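# Move the pastry brush into the orange rectangle

## Task

Pick up the pastry brush from the rectangle it currently rests on and put it down in the orange rectangle. It counts as done only if the whole brush is inside that rectangle, at rest, lying flat (on its broad face if it has one), and not in contact with any other object on the table.

## Robot and tools

ROBOT. Two arms. left_arm carries a left five-finger hand and right_arm a right one; the left hand is the mirror image of the right. Calibrated base positions in the scene frame: left_arm (-0.017, +0.280, -0.001) m, right_arm (+0.029, -0.289, 0) m, both turned almost not at all. A post stands on the floor behind the arms. Loose objects may now and then get a brief nudge from outside.

FRAME. Everything uses the scene frame. Its origin is at table-top height, halfway between the nominal bases. +z is up, +x points out over the table, and left_arm is on the +y side. Arm names do not match image sides.

HAND POINT. For each hand this is a point 0.05 m in front of the palm and 0.15 m out from the wrist mount along the fingers. Its +z runs along straight fingers and +y out of the palm. +x runs across the palm: away from the thumb on the right hand, toward it on the left. Straight fingertips extend 0.06 to 0.07 m past the point along +z, and the finger centre lines sit 0.06 m behind it along -y. A rigid bracket on the little-finger side of the wrist can strike things.

ROW LAYOUT. One row is a single flat list of 28 numbers, each from -1 to 1, for both arms together, always all 28 even if only one arm moves. Numbers 1-14 are left_arm and 15-28 are right_arm. Within each arm: dx, dy, dz, rx, ry, rz, then little, ring, middle, index, thumb_bend, thumb_turn, force_limit, speed.

POSE NUMBERS. The six pose numbers are an offset, not a pose. They are measured along scene-frame axes from that arm's Hand target as it stood when the action or call began. Scale: 1.0 equals 0.6 m for dx, dy, dz, or 180 degrees for rx, ry, rz. rx, ry, rz form one rotation vector, turned about the Hand target position. All rows of one action count from the same start, not from the row before. The next call starts from the new Hand target, so sending the same offset again moves the arm further. All six at 0 asks nothing new of that arm. A translation longer than 1.0 may be shortened.

HAND NUMBERS. These are absolute targets, not offsets. For the four fingers and thumb_bend, +1 is straight/open and -1 is curled/closed. For thumb_turn, +1 puts the thumb beside the palm and -1 puts it opposite the fingers. force_limit maps -1 to about 0 N and +1 to 10 N at the fingertip (15 N for the two thumb motors). speed rises from near zero at -1 to full at +0.48 and stays full up to +1; full travel takes 0.49 s. No value means keep as is. To hold a hand unchanged, resend the eight hand numbers from the last row actually carried out for it. If nothing has been sent yet, use its hand_measured six values plus hand_force_limit and hand_speed. With the thumb opposed, the hand can grip things about 0.035-0.065 m thick, and handles down to about 0.025 m. A thumb-tip to index-pad pinch can hold light items up to about 0.08 m. For a gentle grip, close with speed -0.94 or lower. To loosen, send targets more open than hand_measured.

TOOLS.
execute_actions(actions, cameras): actions is a list of actions. Each action is a table of up to 15 rows, one per 1/30 s step, so the argument is nested three deep. A shorter table keeps its last row until step 15. Images come back only for an empty actions list or when cameras names them.
move(target, speed, blend, blocking, cameras): target is one 28-number row, or a list of up to 15 rows. Every row is an offset from the same starting Hand targets. speed is the top path speed in m/s, 0.002 to 4.3, default 0.25; turns are capped at twice that in rad/s. Give one speed, or one per target. blend is in metres and rounds corners at intermediate targets; 0 means stop at each target. All paths share a 10 s cap. Paths do not avoid obstacles or the other arm. Faster moves stray more and hit harder. blocking=false returns early while the motion continues. The result adds a "move:" line with an ending (done, off_target, moving, held, fault) and any limits (paced = clipped pose, held = steps withheld).
wait(seconds, cameras): seconds from 0 to 3600; sends nothing new; a running move carries on.
stop(cameras): brakes a running move.
zoom_image(camera, region): camera is cam_high, cam_left_wrist or cam_right_wrist. region is [x0, y0, x1, y1] in pixels from the top-left, at most 504 by 504. Images are 896x504.
show_instructions(): shows the reference pages.
finished_scene(scene): ends the scene for good; scene is 1 or may be left out.

RESULTS. end_effector_position (m) and end_effector_quat_wxyz are given in the scene frame. Hand target is the last commanded pose after clipping; the next offsets start from it. Arms often settle 1-3 cm short, sometimes 5 cm, mostly low, with no contact involved. Resend the missing distance as an offset. hand_measured, hand_stopped_by (moving, target, force, stalled, fault) and hand_load_n each list six values in motor order. A load near 0 after grasping means the grip was lost. Joint torques, joint velocities and motor temperatures are also reported.

BEHAVIOUR. Commanded orientation is limited to 40 degrees from the current one at each step. Small moves may not start, and turns can shift the hand point noticeably. To stop pressing on something, command the target back beyond the hand point. Motors heat when holding loads or straining. A MOTOR HOT line appears near 85 °C, and at 100 °C that arm goes limp for 30-60 s.

AVOID. Dropping the brush even a few millimetres, releasing it while it moves, slamming or ramming the table, post or heavy objects, and anything falling off the table. Do not set objects down off the table. Keep finger forces moderate. Never let the two hands or arms press on or collide with each other, and never close one hand on the other's fingers.

Each tool is called after "Request:" by a JSON object that holds its "api" and its "payload", one argument or row to a line.

Reference images:

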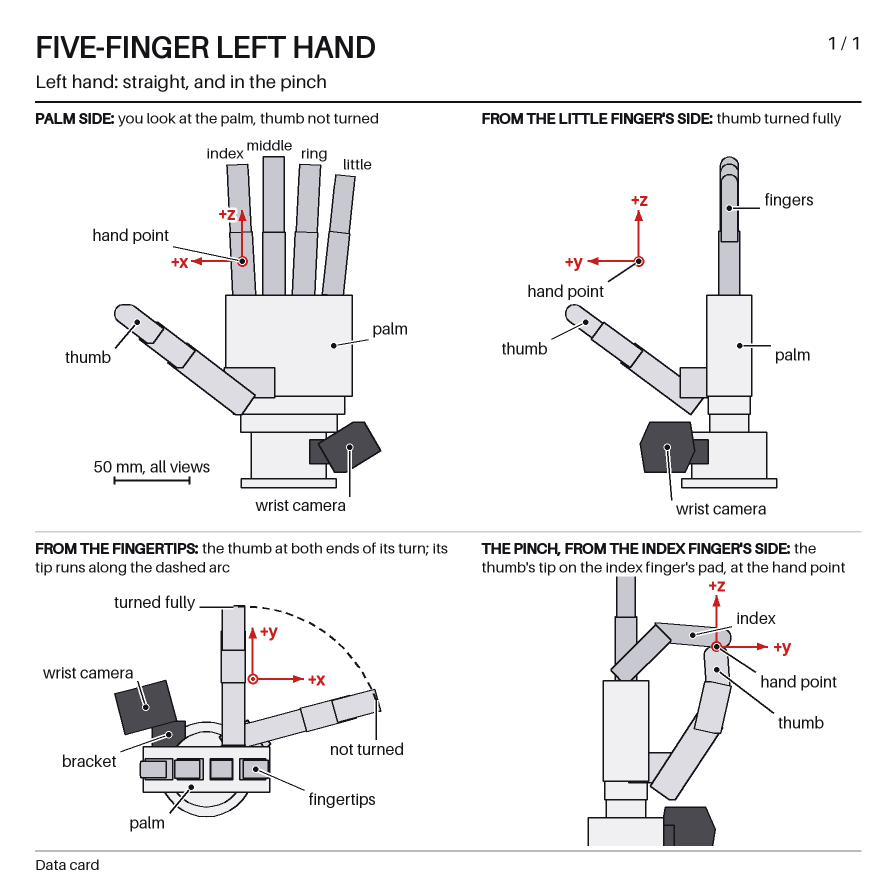

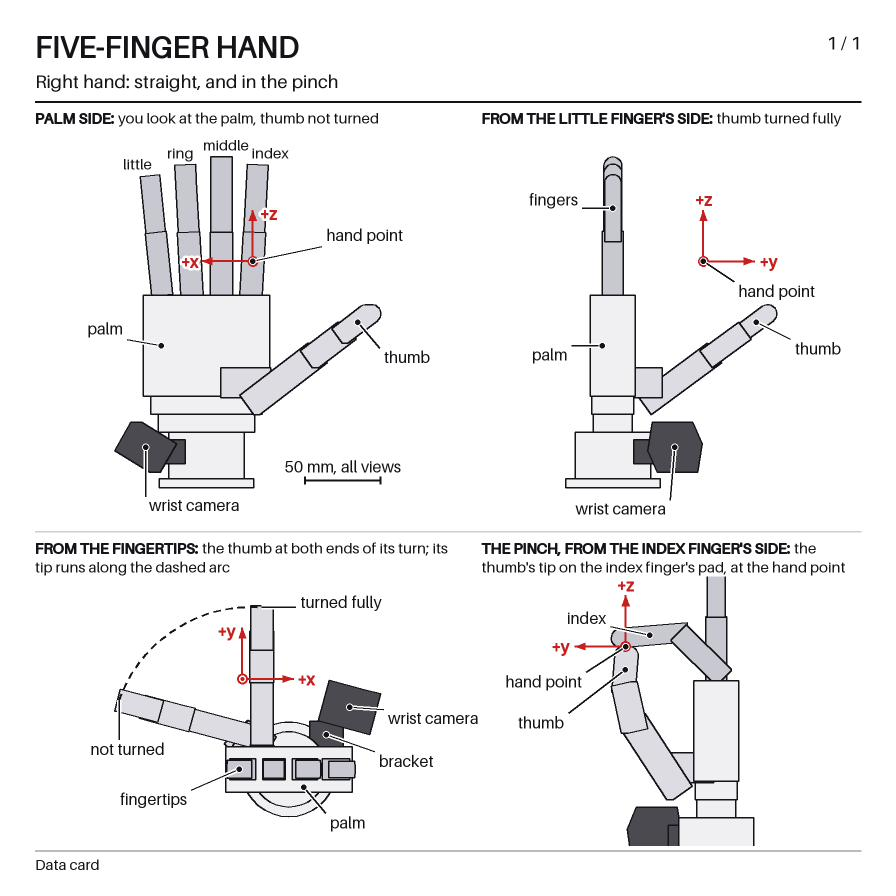

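## Session

Request:
{"api": "execute_actions", "payload": {
  "actions": []
}}

Scene clock: 0.00 s.
left_arm: end_effector_position=(+0.3331, +0.3032, +0.2887) hand_measured=(+1.000, +1.000, +1.000, +1.000, +1.000, +1.000) hand_load_n=(+0.0, +0.0, +0.0, +0.0, +0.0, +0.0) hand_stopped_by=(target, target, target, target, target, target) hand_force_limit=0.00 hand_speed=-0.80 end_effector_quat_wxyz=(+0.301, -0.013, +0.882, +0.362) | right_arm: end_effector_position=(+0.8235, -0.1357, +0.2828) hand_measured=(+1.000, +1.000, +1.000, +1.000, +1.000, +1.000) hand_load_n=(+0.0, +0.0, +0.0, +0.0, +0.0, +0.0) hand_stopped_by=(target, target, target, target, target, target) hand_force_limit=0.00 hand_speed=-0.80 end_effector_quat_wxyz=(+0.449, -0.200, +0.871, -0.006)
Joint positions: left_arm=[-0.48 1.149 1.001 -1.144 -0.955 1.2] | right_arm=[0.096 1.902 1.808 -0.549 -0.103 1.254]
Joint velocities: within noise
Joint torques (N m): no reading
Motor temperatures (°C): left_arm=[32 34 27 29 33 32] | right_arm=[39 35 32 31 37 36]
Heat: left arm: hottest shoulder 34 °C; right arm: hottest waist 39 °C.
Hand target: left_arm +0.3382, +0.3006, +0.3009; +0.315, -0.022, +0.880, +0.355 | right_arm +0.8283, -0.1353, +0.3065; +0.467, -0.199, +0.861, -0.009

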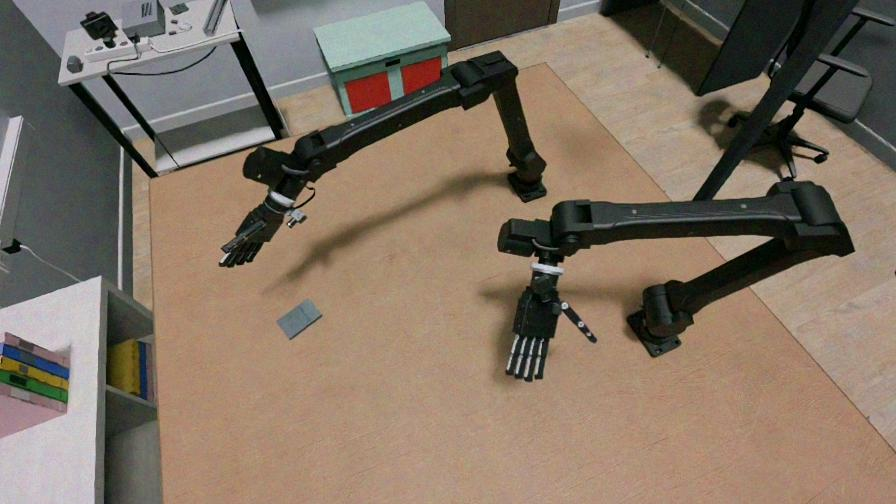

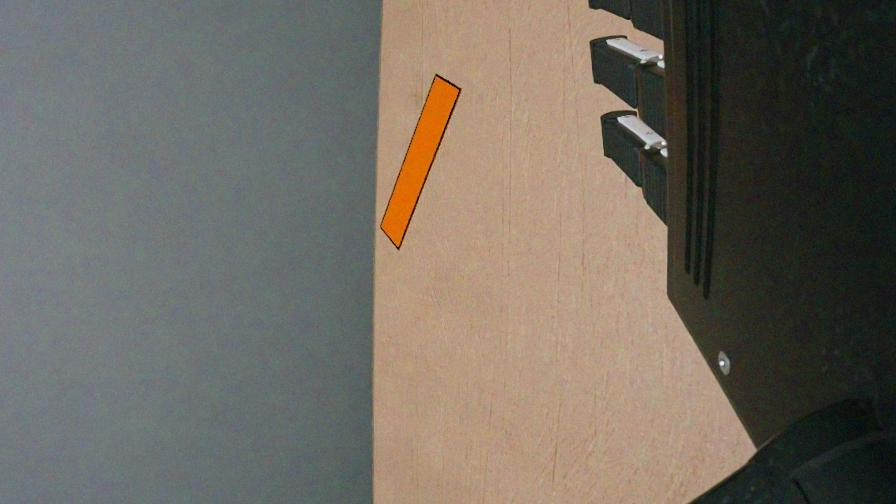

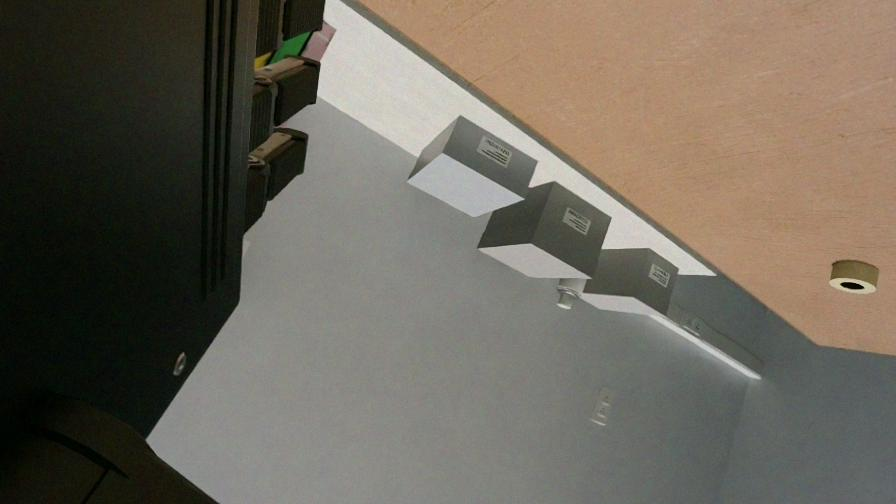

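Request:
{"api": "zoom_image", "payload": {
  "camera": "cam_high",
  "region": [150, 100, 550, 500]
}}

Request:
{"api": "zoom_image", "payload": {
  "camera": "cam_high",
  "region": [460, 100, 896, 504]
}}

Scaled by 1.260 from the camera's image (finer frame: 1280x720).

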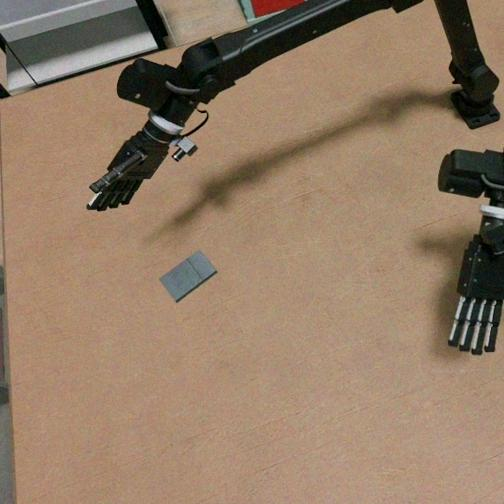

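Scaled by 1.156 from the camera's image (finer frame: 1280x720).

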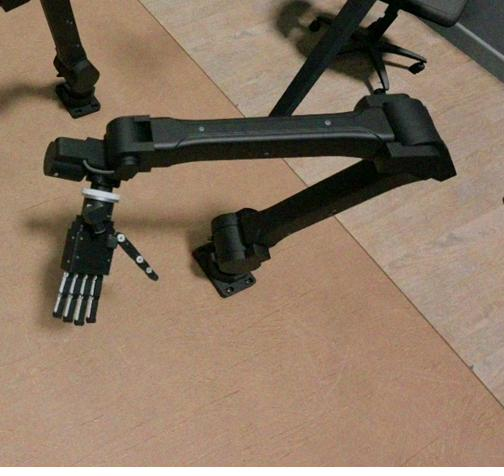

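Request:
{"api": "move", "payload": {
  "target": [0.02,0.082,0.2,-0.235,0.209,-0.0146,1,1,1,1,1,1,0,-0.8,0,0,0,0,0,0,1,1,1,1,1,1,0,-0.8],
  "cameras": ["all"]
}}

Scene clock: 26.43 s.
left_arm: end_effector_position=(+0.3479, +0.3464, +0.3941) hand_measured=(+1.000, +1.000, +1.000, +1.000, +1.000, +1.000) hand_load_n=(+0.0, +0.0, +0.0, +0.0, +0.0, +0.0) hand_stopped_by=(target, target, target, target, target, target) hand_force_limit=0.00 hand_speed=-0.80 end_effector_quat_wxyz=(+0.147, +0.003, +0.989, +0.029) | right_arm: end_effector_position=(+0.8235, -0.1357, +0.2828) hand_measured=(+1.000, +1.000, +1.000, +1.000, +1.000, +1.000) hand_load_n=(+0.0, +0.0, +0.0, +0.0, +0.0, +0.0) hand_stopped_by=(target, target, target, target, target, target) hand_force_limit=0.00 hand_speed=-0.80 end_effector_quat_wxyz=(+0.449, -0.200, +0.871, -0.006)
Joint positions: left_arm=[-0.008 1.242 1.635 -1.668 -0.06 1.573] | right_arm=[0.096 1.902 1.808 -0.549 -0.103 1.254]
Joint torques (N m): left_arm=[1.03 -6.59 14.39 0.23 -0.03 0.24] | right_arm=[0.38 -22.42 12.11 2.65 -0.12 -0.01]
Motor temperatures (°C): left_arm=[32 34 33 29 33 32] | right_arm=[38 37 38 31 37 36]
Heat: left arm: hottest shoulder 34 °C; right arm: hottest waist 38 °C.
Hand target: left_arm +0.3503, +0.3497, +0.4209; +0.001, +0.001, +1.000, +0.001 | right_arm +0.8283, -0.1353, +0.3065; +0.467, -0.199, +0.861, -0.009
Off the commanded pose: left_arm 0.027 m, 17 deg | right_arm 0.024 m, 2 deg.
joint sent to its limit (left arm) — joint 4 (wrist pitch), lower limit. The joint targets are off in orientation, not in position.
move: off_target (left_arm)

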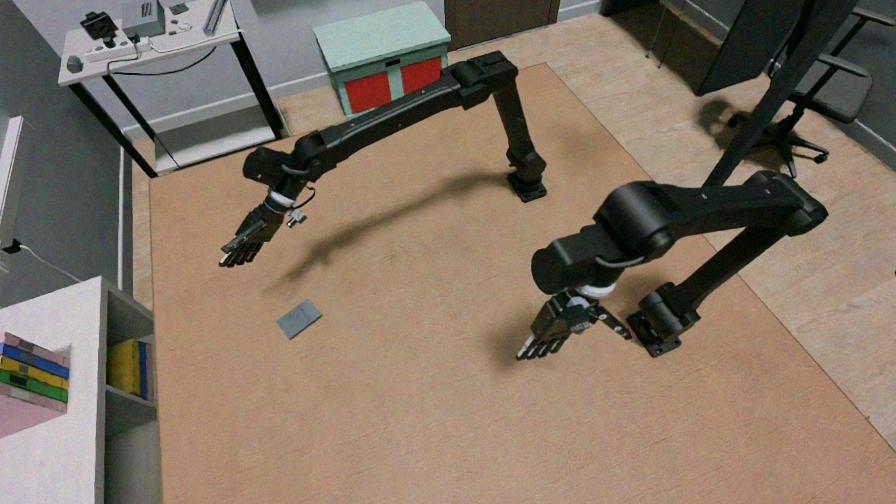

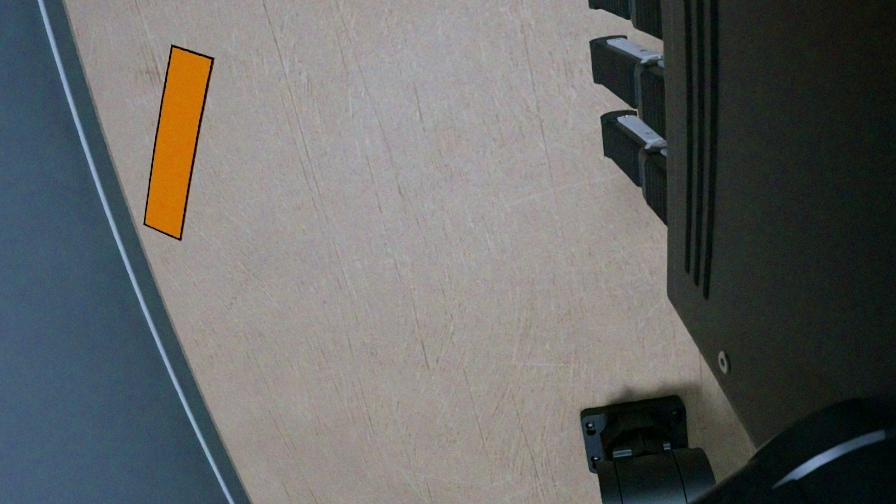

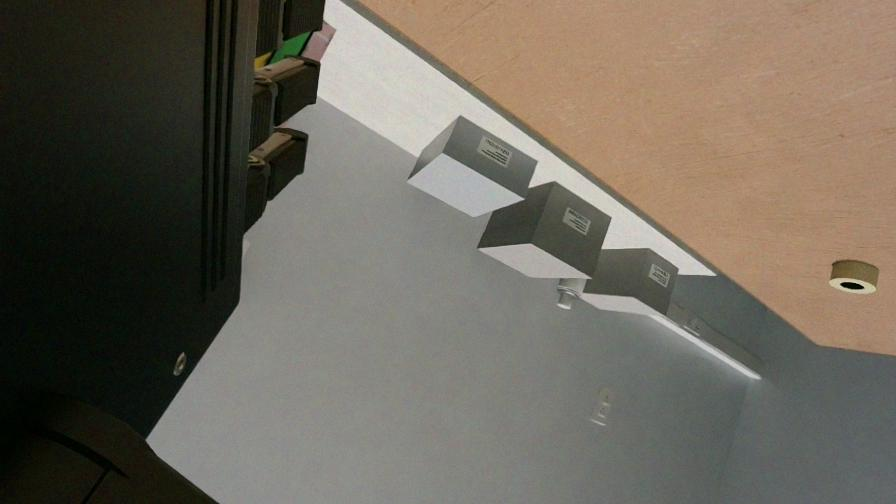

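Request:
{"api": "move", "payload": {
  "target": [0.416,0.167,0.05,0,0,0,1,1,1,1,1,1,0,-0.8,0,0,0,0,0,0,1,1,1,1,1,1,0,-0.8],
  "cameras": ["all"]
}}

Scene clock: 37.80 s.
left_arm: end_effector_position=(+0.5998, +0.4467, +0.4220) hand_measured=(+1.000, +1.000, +1.000, +1.000, +1.000, +1.000) hand_load_n=(+0.0, +0.0, +0.0, +0.0, +0.0, +0.0) hand_stopped_by=(target, target, target, target, target, target) hand_force_limit=0.00 hand_speed=-0.80 end_effector_quat_wxyz=(+0.215, +0.032, +0.973, +0.073) | right_arm: end_effector_position=(+0.8235, -0.1357, +0.2828) hand_measured=(+1.000, +1.000, +1.000, +1.000, +1.000, +1.000) hand_load_n=(+0.0, +0.0, +0.0, +0.0, +0.0, +0.0) hand_stopped_by=(target, target, target, target, target, target) hand_force_limit=0.00 hand_speed=-0.80 end_effector_quat_wxyz=(+0.449, -0.200, +0.871, -0.006)
Joint positions: left_arm=[0.147 1.903 2.458 -1.672 -0.068 1.793] | right_arm=[0.096 1.902 1.808 -0.549 -0.103 1.254]
Joint torques (N m): left_arm=[0.67 -14.8 13.87 0.68 -0.22 0.25] | right_arm=[0.44 -22.48 12.11 2.65 -0.12 -0.01]
Heat: left arm: hottest elbow 35 °C; right arm: hottest elbow 39 °C.
Hand target: left_arm +0.5999, +0.4500, +0.4508; +0.001, +0.001, +1.000, +0.001 | right_arm +0.8283, -0.1353, +0.3065; +0.467, -0.199, +0.861, -0.009
Off the commanded pose: left_arm 0.029 m, 26 deg | right_arm 0.024 m, 2 deg.
joint sent to its limit (left arm) — joint 4 (wrist pitch), lower limit. The joint targets are off in orientation, not in position.
move: off_target (left_arm)

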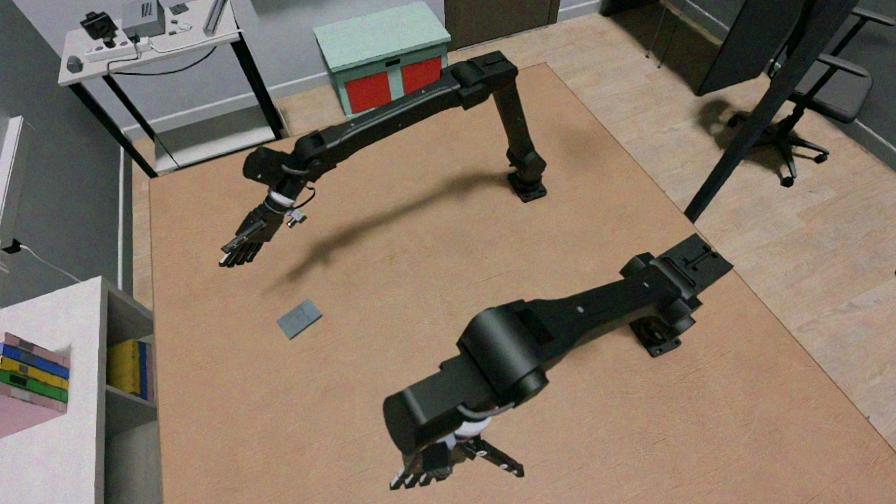

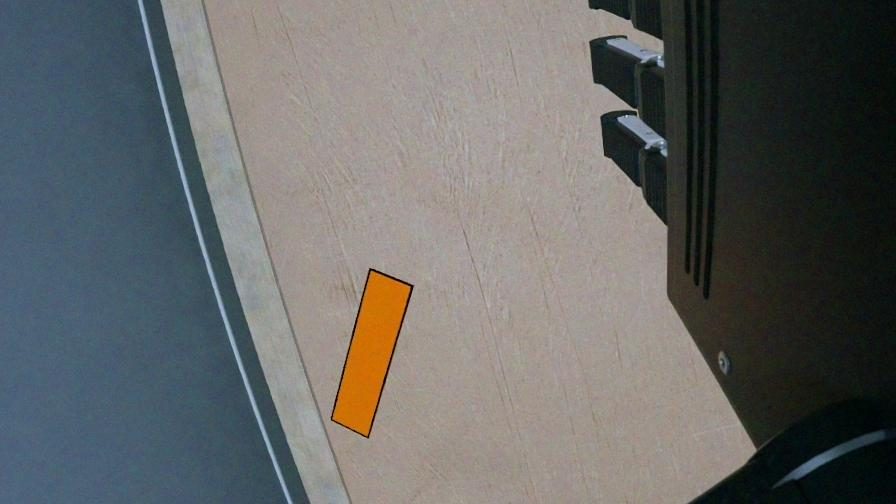

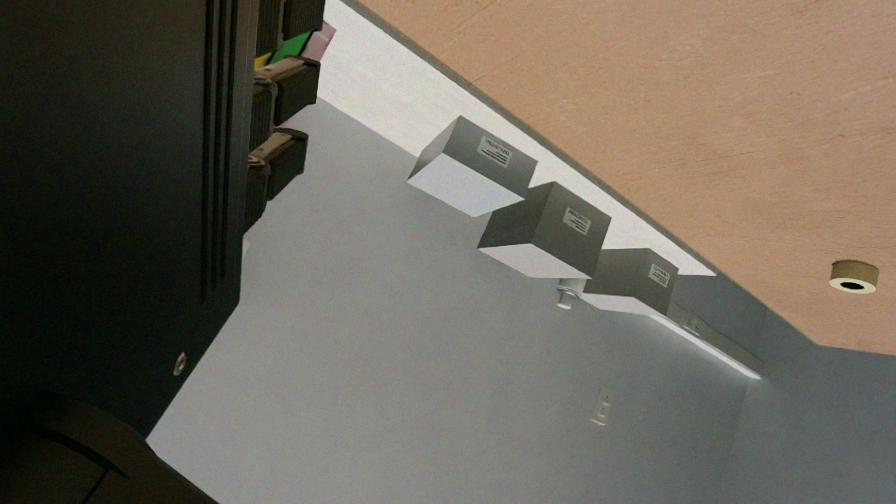

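Request:
{"api": "move", "payload": {
  "target": [0.416,0.05,-0.083,0,0,0,1,1,1,1,1,1,0,-0.8,0,0,0,0,0,0,1,1,1,1,1,1,0,-0.8],
  "cameras": ["cam_high","cam_left_wrist"]
}}

Scene clock: 44.53 s.
left_arm: end_effector_position=(+0.8437, +0.4742, +0.3584) hand_measured=(+1.000, +1.000, +1.000, +1.000, +1.000, +1.000) hand_load_n=(+0.0, +0.0, +0.0, +0.0, +0.0, +0.0) hand_stopped_by=(target, target, target, target, target, target) hand_force_limit=0.00 hand_speed=-0.80 end_effector_quat_wxyz=(+0.414, +0.114, +0.895, +0.125) | right_arm: end_effector_position=(+0.8235, -0.1357, +0.2828) hand_measured=(+1.000, +1.000, +1.000, +1.000, +1.000, +1.000) hand_load_n=(+0.5, +0.0, +0.0, +0.0, +0.0, +0.0) hand_stopped_by=(target, target, target, target, target, target) hand_force_limit=0.00 hand_speed=-0.80 end_effector_quat_wxyz=(+0.449, -0.200, +0.871, -0.006)
Joint positions: left_arm=[0.147 2.366 2.868 -1.179 -0.02 1.976] | right_arm=[0.096 1.902 1.808 -0.549 -0.103 1.254]
Joint torques (N m): left_arm=[0.73 -19.84 15.19 2.54 0.03 0.27] | right_arm=[0.38 -22.42 12.11 2.65 -0.12 -0.01]
Heat: left arm: hottest shoulder 34 °C; right arm: hottest elbow 40 °C.
Hand target: left_arm +0.8494, +0.4800, +0.4010; +0.105, +0.029, +0.993, +0.032 | right_arm +0.8283, -0.1353, +0.3065; +0.467, -0.199, +0.861, -0.009
Off the commanded pose: left_arm 0.043 m, 53 deg; orientation clipped | right_arm 0.024 m, 2 deg.
elbow stopped short (left arm): the move would have taken joint 3 (elbow) straighter than the controller allows.
move: off_target (left_arm); limits=paced

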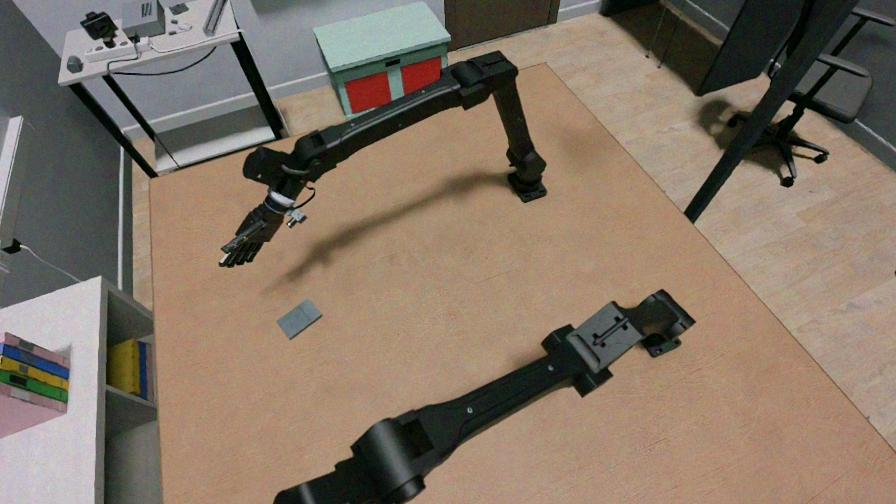

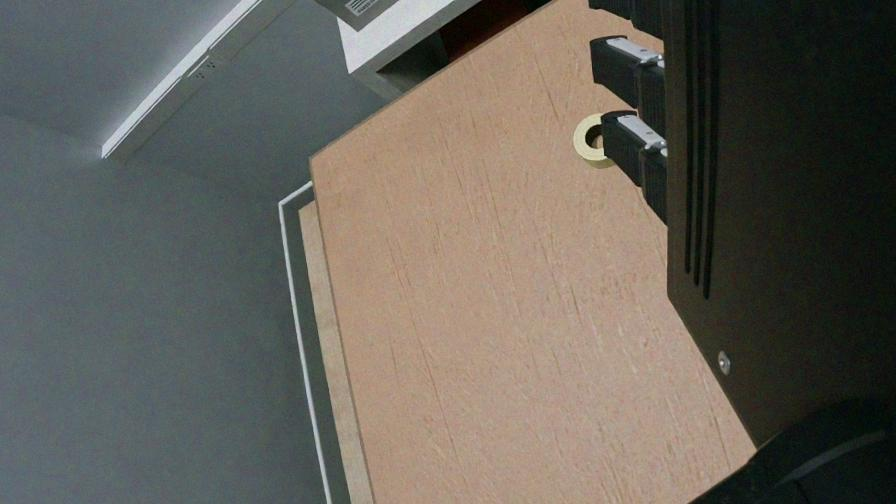

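Request:
{"api": "zoom_image", "payload": {
  "camera": "cam_high",
  "region": [200, 40, 560, 300]
}}

Request:
{"api": "zoom_image", "payload": {
  "camera": "cam_high",
  "region": [500, 254, 896, 504]
}}

Scaled by 1.400 from the camera's image (finer frame: 1280x720).

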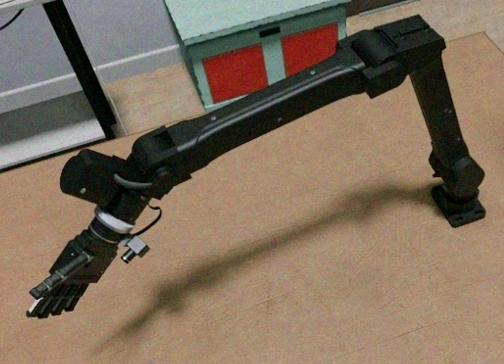

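Scaled by 1.273 from the camera's image (finer frame: 1280x720).

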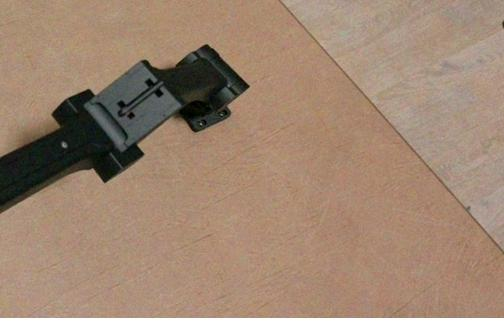

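Request:
{"api": "move", "payload": {
  "target": [-0.832,0.283,0.03,-0.0539,0.0503,0.35,1,1,1,1,1,1,0,-0.8,0,0,0,0,0,0,1,1,1,1,1,1,0,-0.8],
  "cameras": ["cam_high","cam_left_wrist"],
  "speed": 0.4
}}

Scene clock: 60.60 s.
left_arm: end_effector_position=(+0.3530, +0.6560, +0.4154) hand_measured=(+1.000, +1.000, +1.000, +1.000, +1.000, +1.000) hand_load_n=(+0.0, +0.0, +0.0, +0.0, +0.0, +0.0) hand_stopped_by=(target, target, target, target, target, target) hand_force_limit=0.00 hand_speed=-0.80 end_effector_quat_wxyz=(+0.187, -0.471, +0.860, +0.062) | right_arm: end_effector_position=(+0.8235, -0.1357, +0.2828) hand_measured=(+1.000, +1.000, +1.000, +1.000, +1.000, +1.000) hand_load_n=(+0.0, +0.0, +0.0, +0.0, +0.0, +0.0) hand_stopped_by=(target, target, target, target, target, target) hand_force_limit=0.00 hand_speed=-0.80 end_effector_quat_wxyz=(+0.449, -0.200, +0.871, -0.006)
Joint positions: left_arm=[0.689 1.679 2.172 -1.67 -0.053 1.262] | right_arm=[0.096 1.902 1.808 -0.549 -0.103 1.254]
Joint torques (N m): left_arm=[0.09 -12.75 8.62 0.46 -0.01 -0.06] | right_arm=[0.38 -22.42 12.11 2.65 -0.12 -0.01]
Heat: left arm: hottest shoulder 36 °C; right arm: hottest elbow 41 °C.
Hand target: left_arm +0.3502, +0.6498, +0.4191; +0.000, -0.499, +0.867, +0.000 | right_arm +0.8283, -0.1353, +0.3065; +0.467, -0.199, +0.861, -0.009
Off the commanded pose: left_arm 0.008 m, 23 deg | right_arm 0.024 m, 2 deg.
elbow stopped short (left arm): the move would have taken joint 3 (elbow) straighter than the controller allows.
joint sent to its limit (left arm) — joint 4 (wrist pitch), lower limit. The joint targets are off in orientation, not in position.
move: off_target (left_arm)

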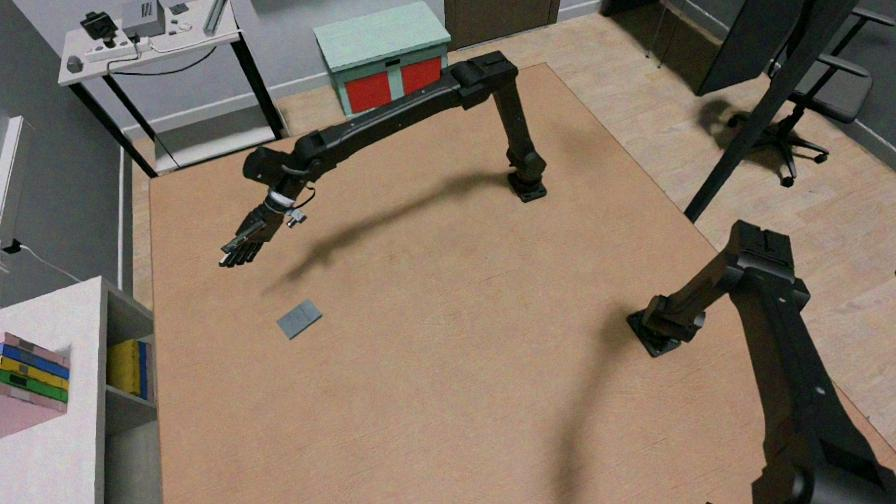

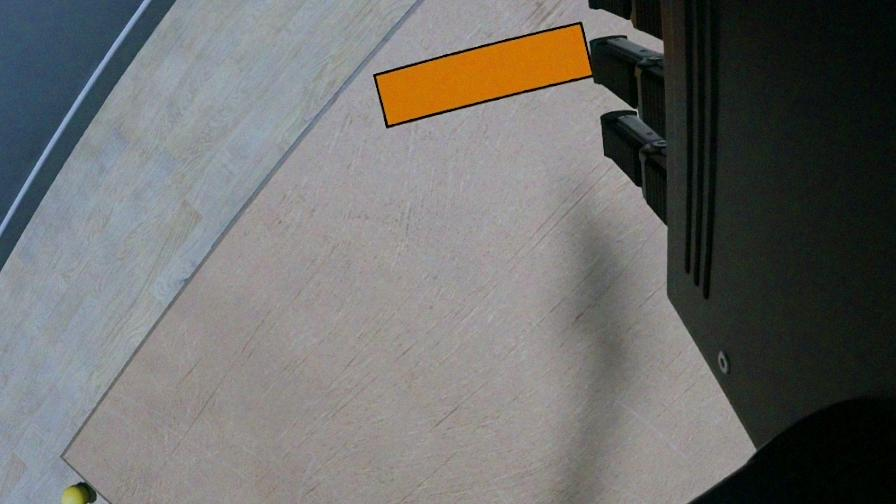

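Request:
{"api": "move", "payload": {
  "target": [0,0,0,0,0,0,1,1,1,1,1,1,0,-0.8,-0.55,0.1,0.15,0,0,0,1,1,1,1,1,1,0,-0.8],
  "cameras": ["cam_high","cam_right_wrist"],
  "speed": 0.4
}}

Scene clock: 70.33 s.
left_arm: end_effector_position=(+0.3531, +0.6559, +0.4154) hand_measured=(+1.000, +1.000, +1.000, +1.000, +1.000, +1.000) hand_load_n=(+0.0, +0.0, +0.0, +0.0, +0.0, +0.0) hand_stopped_by=(target, target, target, target, target, target) hand_force_limit=0.00 hand_speed=-0.80 end_effector_quat_wxyz=(+0.187, -0.472, +0.860, +0.061) | right_arm: end_effector_position=(+0.4997, -0.0783, +0.3969) hand_measured=(+1.000, +1.000, +1.000, +1.000, +1.000, +1.000) hand_load_n=(+0.0, +0.0, +0.0, +0.0, +0.0, -0.5) hand_stopped_by=(target, target, target, target, target, target) hand_force_limit=0.00 hand_speed=-0.80 end_effector_quat_wxyz=(+0.469, -0.201, +0.860, -0.012)
Joint positions: left_arm=[0.689 1.679 2.172 -1.67 -0.052 1.261] | right_arm=[0.351 1.061 1.168 -0.705 0.112 1.392]
Joint torques (N m): left_arm=[0.09 -12.57 8.65 0.46 -0.02 -0.06] | right_arm=[1.08 -8.06 10.14 2.29 0.08 0.07]
Heat: left arm: hottest shoulder 36 °C; right arm: hottest elbow 42 °C.
Hand target: left_arm +0.3502, +0.6498, +0.4191; +0.000, -0.499, +0.866, +0.000 | right_arm +0.4984, -0.0754, +0.3965; +0.467, -0.199, +0.861, -0.009
Off the commanded pose: left_arm 0.008 m, 23 deg | right_arm 0.003 m, 0 deg.
joint sent to its limit (left arm) — joint 4 (wrist pitch), lower limit. The joint targets are off in orientation, not in position.
move: done

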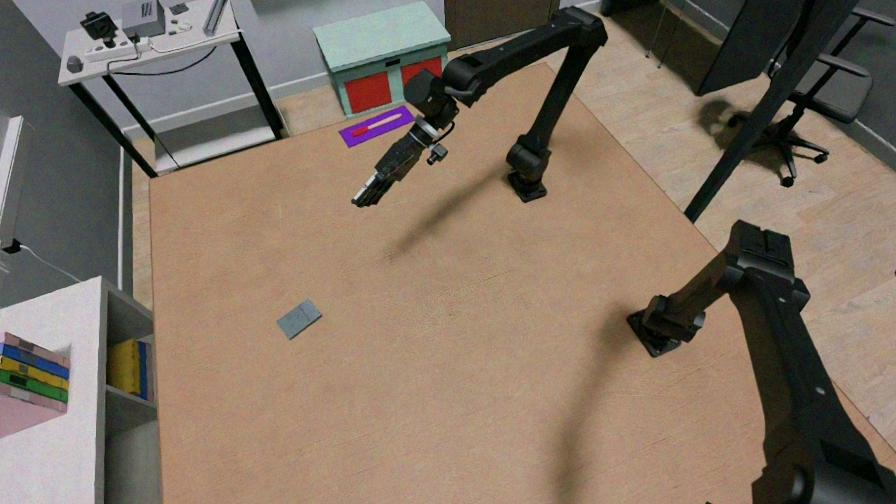

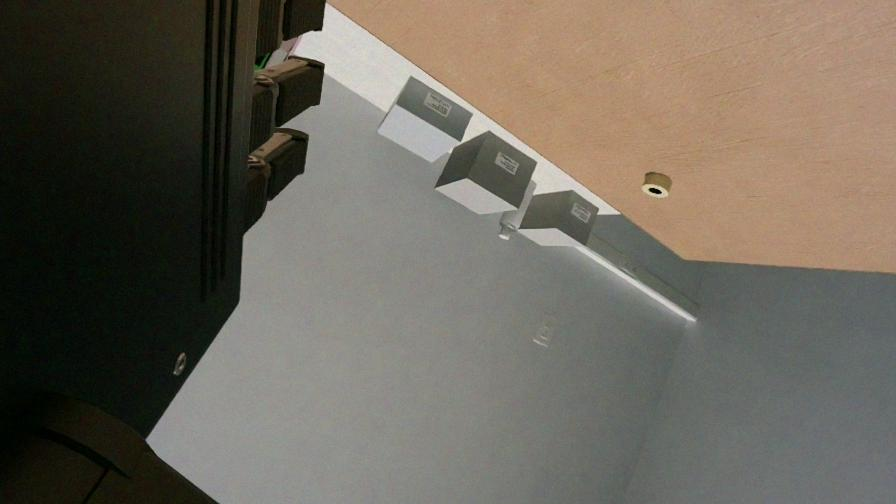

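Request:
{"api": "zoom_image", "payload": {
  "camera": "cam_high",
  "region": [310, 80, 450, 180]
}}

Scaled by 3.600 from the camera's image (finer frame: 1280x720).

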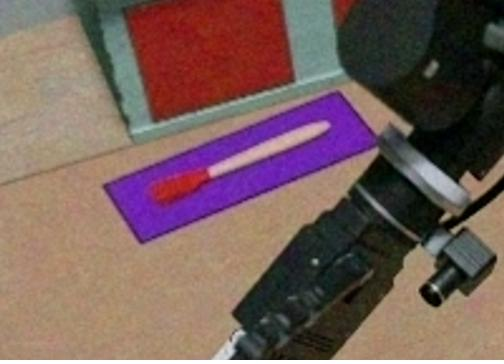

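Request:
{"api": "move", "payload": {
  "target": [0,0,0,0,0,0,1,1,1,1,1,1,0,-0.8,-0.414,-0.791,-0.02,-0.1944,0.252,-0.2356,1,1,1,1,1,1,0,-0.8],
  "cameras": ["cam_high","cam_right_wrist"],
  "speed": 0.3
}}

Scene clock: 161.97 s.
left_arm: end_effector_position=(+0.3531, +0.6559, +0.4154) hand_measured=(+1.000, +1.000, +1.000, +1.000, +1.000, +1.000) hand_load_n=(+0.0, +0.0, +0.0, +0.0, +0.0, -0.5) hand_stopped_by=(target, target, target, target, target, target) hand_force_limit=0.00 hand_speed=-0.80 end_effector_quat_wxyz=(+0.187, -0.472, +0.860, +0.061) | right_arm: end_effector_position=(+0.2435, -0.5403, +0.3601) hand_measured=(+1.000, +1.000, +1.000, +1.000, +1.000, +1.000) hand_load_n=(+0.0, +0.0, +0.0, +0.0, +0.0, +0.0) hand_stopped_by=(target, target, target, target, target, target) hand_force_limit=0.00 hand_speed=-0.80 end_effector_quat_wxyz=(-0.018, -0.006, +0.946, -0.323)
Joint positions: left_arm=[0.689 1.679 2.172 -1.67 -0.052 1.261] | right_arm=[-0.744 0.992 1.347 -1.462 0.485 0.685]
Joint torques (N m): left_arm=[0.03 -12.51 8.64 0.46 -0.02 -0.06] | right_arm=[-0.26 -5.19 13.22 2.32 0.24 -0.1]
Heat: left arm: hottest shoulder 36 °C; right arm: hottest elbow 41 °C.
Hand target: left_arm +0.3502, +0.6498, +0.4191; +0.000, -0.499, +0.866, +0.000 | right_arm +0.2500, -0.5500, +0.3845; +0.000, +0.000, +0.940, -0.342
Off the commanded pose: left_arm 0.008 m, 23 deg | right_arm 0.027 m, 3 deg.
joint sent to its limit (left arm) — joint 4 (wrist pitch), lower limit. The joint targets are off in orientation, not in position.
move: off_target (right_arm)

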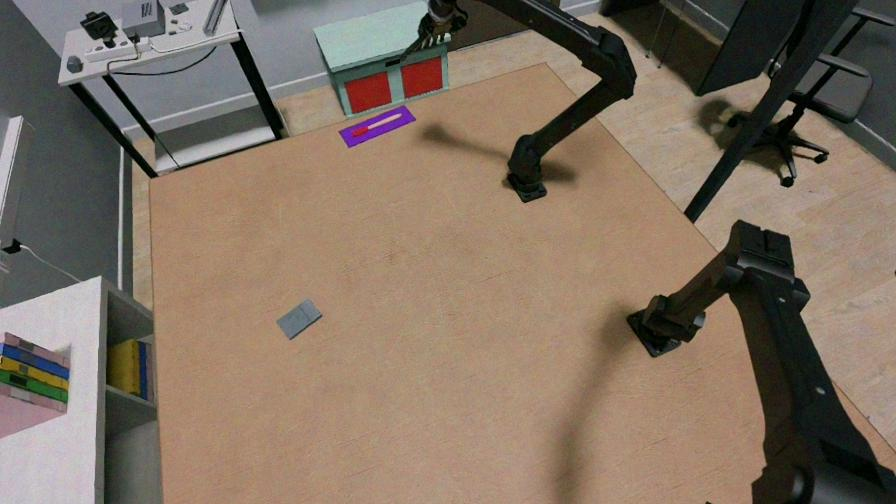

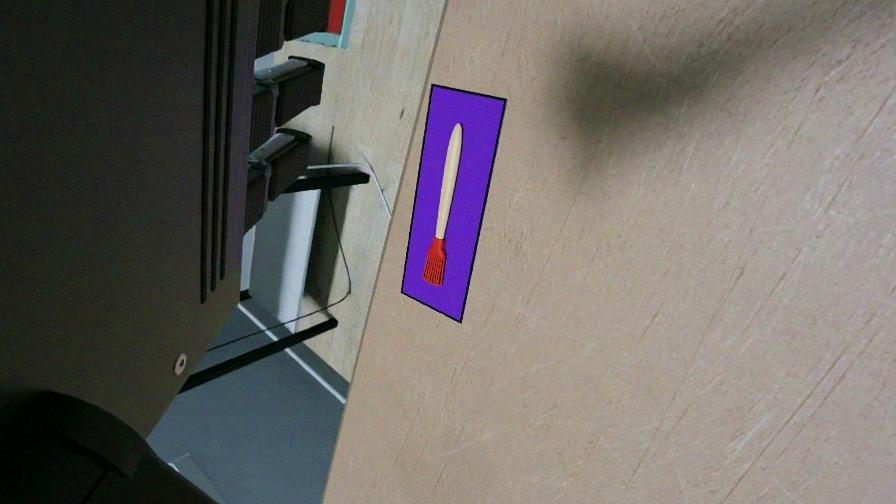

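Request:
{"api": "move", "payload": {
  "target": [0,0,0,0,0,0,1,1,1,1,1,1,0,-0.8,0.293,-0.342,-0.274,-0.1383,-0.017,0.0766,-1,-1,0.3,0.3,0.5,-1,0,-0.3],
  "cameras": ["cam_high","cam_right_wrist"],
  "speed": 0.2
}}

Scene clock: 215.83 s.
left_arm: end_effector_position=(+0.3531, +0.6559, +0.4154) hand_measured=(+1.000, +1.000, +1.000, +1.000, +1.000, +1.000) hand_load_n=(+0.0, +0.0, +0.0, +0.0, +0.0, +0.0) hand_stopped_by=(target, target, target, target, target, target) hand_force_limit=0.00 hand_speed=-0.80 end_effector_quat_wxyz=(+0.187, -0.472, +0.860, +0.061) | right_arm: end_effector_position=(+0.4268, -0.7491, +0.2171) hand_measured=(-1.000, -1.000, +0.300, +0.300, +0.500, -1.000) hand_load_n=(+0.0, +0.0, +0.0, +0.0, +0.0, +0.0) hand_stopped_by=(target, target, target, target, target, target) hand_force_limit=0.00 hand_speed=-0.30 end_effector_quat_wxyz=(+0.065, -0.105, +0.841, -0.527)
Joint positions: left_arm=[0.689 1.679 2.172 -1.67 -0.052 1.261] | right_arm=[-0.761 1.433 1.106 -0.191 0.491 0.261]
Joint torques (N m): left_arm=[0.03 -12.57 8.65 0.46 -0.02 -0.05] | right_arm=[-0.32 -13.39 9.87 3.04 0.08 -0.12]
Motor temperatures (°C): left_arm=[32 37 32 29 31 31] | right_arm=[37 34 44 30 35 34]
Heat: left arm: hottest shoulder 37 °C; right arm: hottest elbow 44 °C.
Hand target: left_arm +0.3502, +0.6498, +0.4191; +0.000, -0.499, +0.866, +0.000 | right_arm +0.4258, -0.7552, +0.2202; +0.066, -0.103, +0.837, -0.533
Off the commanded pose: left_arm 0.008 m, 23 deg | right_arm 0.007 m, 1 deg.
joint sent to its limit (left arm) — joint 4 (wrist pitch), lower limit. The joint targets are off in orientation, not in position.
move: done

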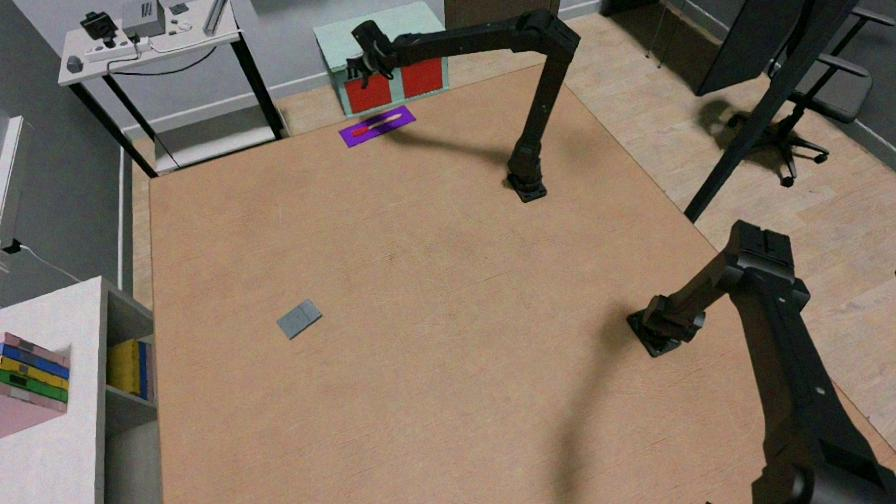

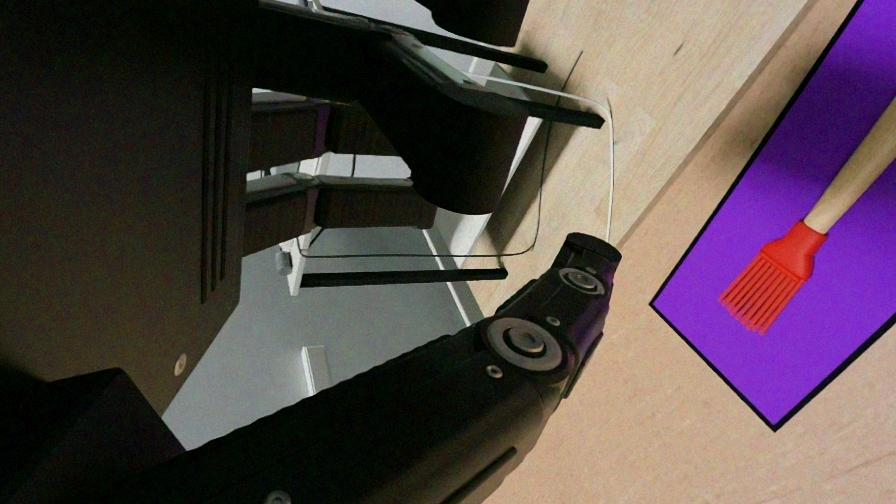

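Request:
{"api": "move", "payload": {
  "target": [0,0,0,0,0,0,1,1,1,1,1,1,0,-0.8,-0.052,-0.032,-0.2,0,0,0,-1,-1,0.3,0.3,0.3,-1,0,-0.3],
  "cameras": ["cam_high","cam_right_wrist"],
  "speed": 0.15
}}

Scene clock: 238.13 s.
left_arm: end_effector_position=(+0.3531, +0.6559, +0.4154) hand_measured=(+1.000, +1.000, +1.000, +1.000, +1.000, +1.000) hand_load_n=(+0.0, +0.0, +0.0, +0.0, +0.0, +0.0) hand_stopped_by=(target, target, target, target, target, target) hand_force_limit=0.00 hand_speed=-0.80 end_effector_quat_wxyz=(+0.187, -0.472, +0.860, +0.061) | right_arm: end_effector_position=(+0.3954, -0.7697, +0.1000) hand_measured=(-1.000, -1.000, +0.300, +0.300, +0.300, -1.000) hand_load_n=(+0.0, +0.0, +0.0, +0.0, +0.0, +0.0) hand_stopped_by=(target, target, target, target, target, target) hand_force_limit=0.00 hand_speed=-0.30 end_effector_quat_wxyz=(+0.066, -0.103, +0.840, -0.528)
Joint positions: left_arm=[0.689 1.679 2.172 -1.67 -0.052 1.261] | right_arm=[-0.841 1.572 0.907 0.171 0.422 0.22]
Joint torques (N m): left_arm=[0.09 -12.57 8.65 0.46 -0.02 -0.06] | right_arm=[-0.09 -13.74 8.4 3.11 0.05 -0.09]
Heat: left arm: hottest shoulder 37 °C; right arm: hottest elbow 43 °C.
Hand target: left_arm +0.3502, +0.6498, +0.4191; +0.000, -0.499, +0.866, +0.000 | right_arm +0.3946, -0.7744, +0.1002; +0.066, -0.103, +0.837, -0.533
Off the commanded pose: left_arm 0.008 m, 23 deg | right_arm 0.005 m, 1 deg.
joint sent to its limit (left arm) — joint 4 (wrist pitch), lower limit. The joint targets are off in orientation, not in position.
move: done

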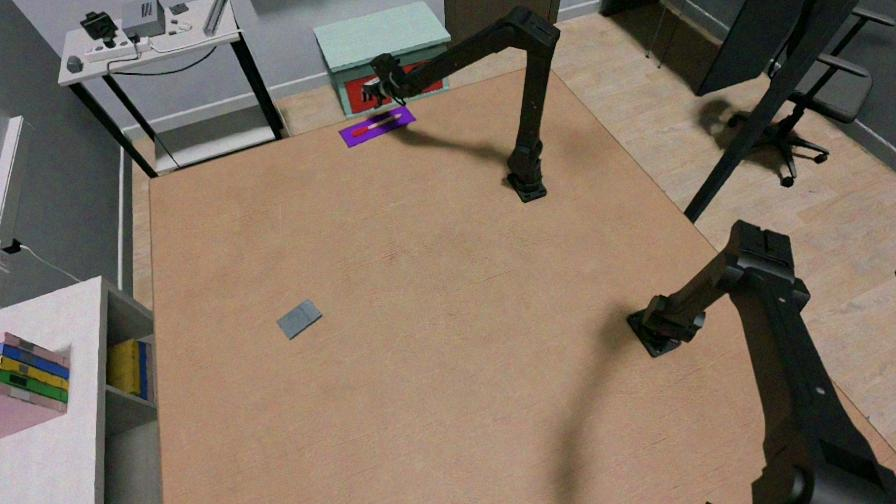

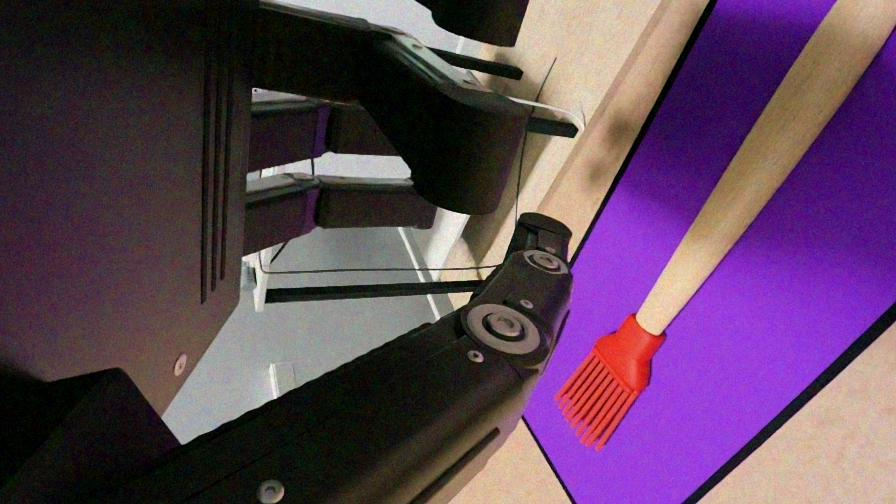

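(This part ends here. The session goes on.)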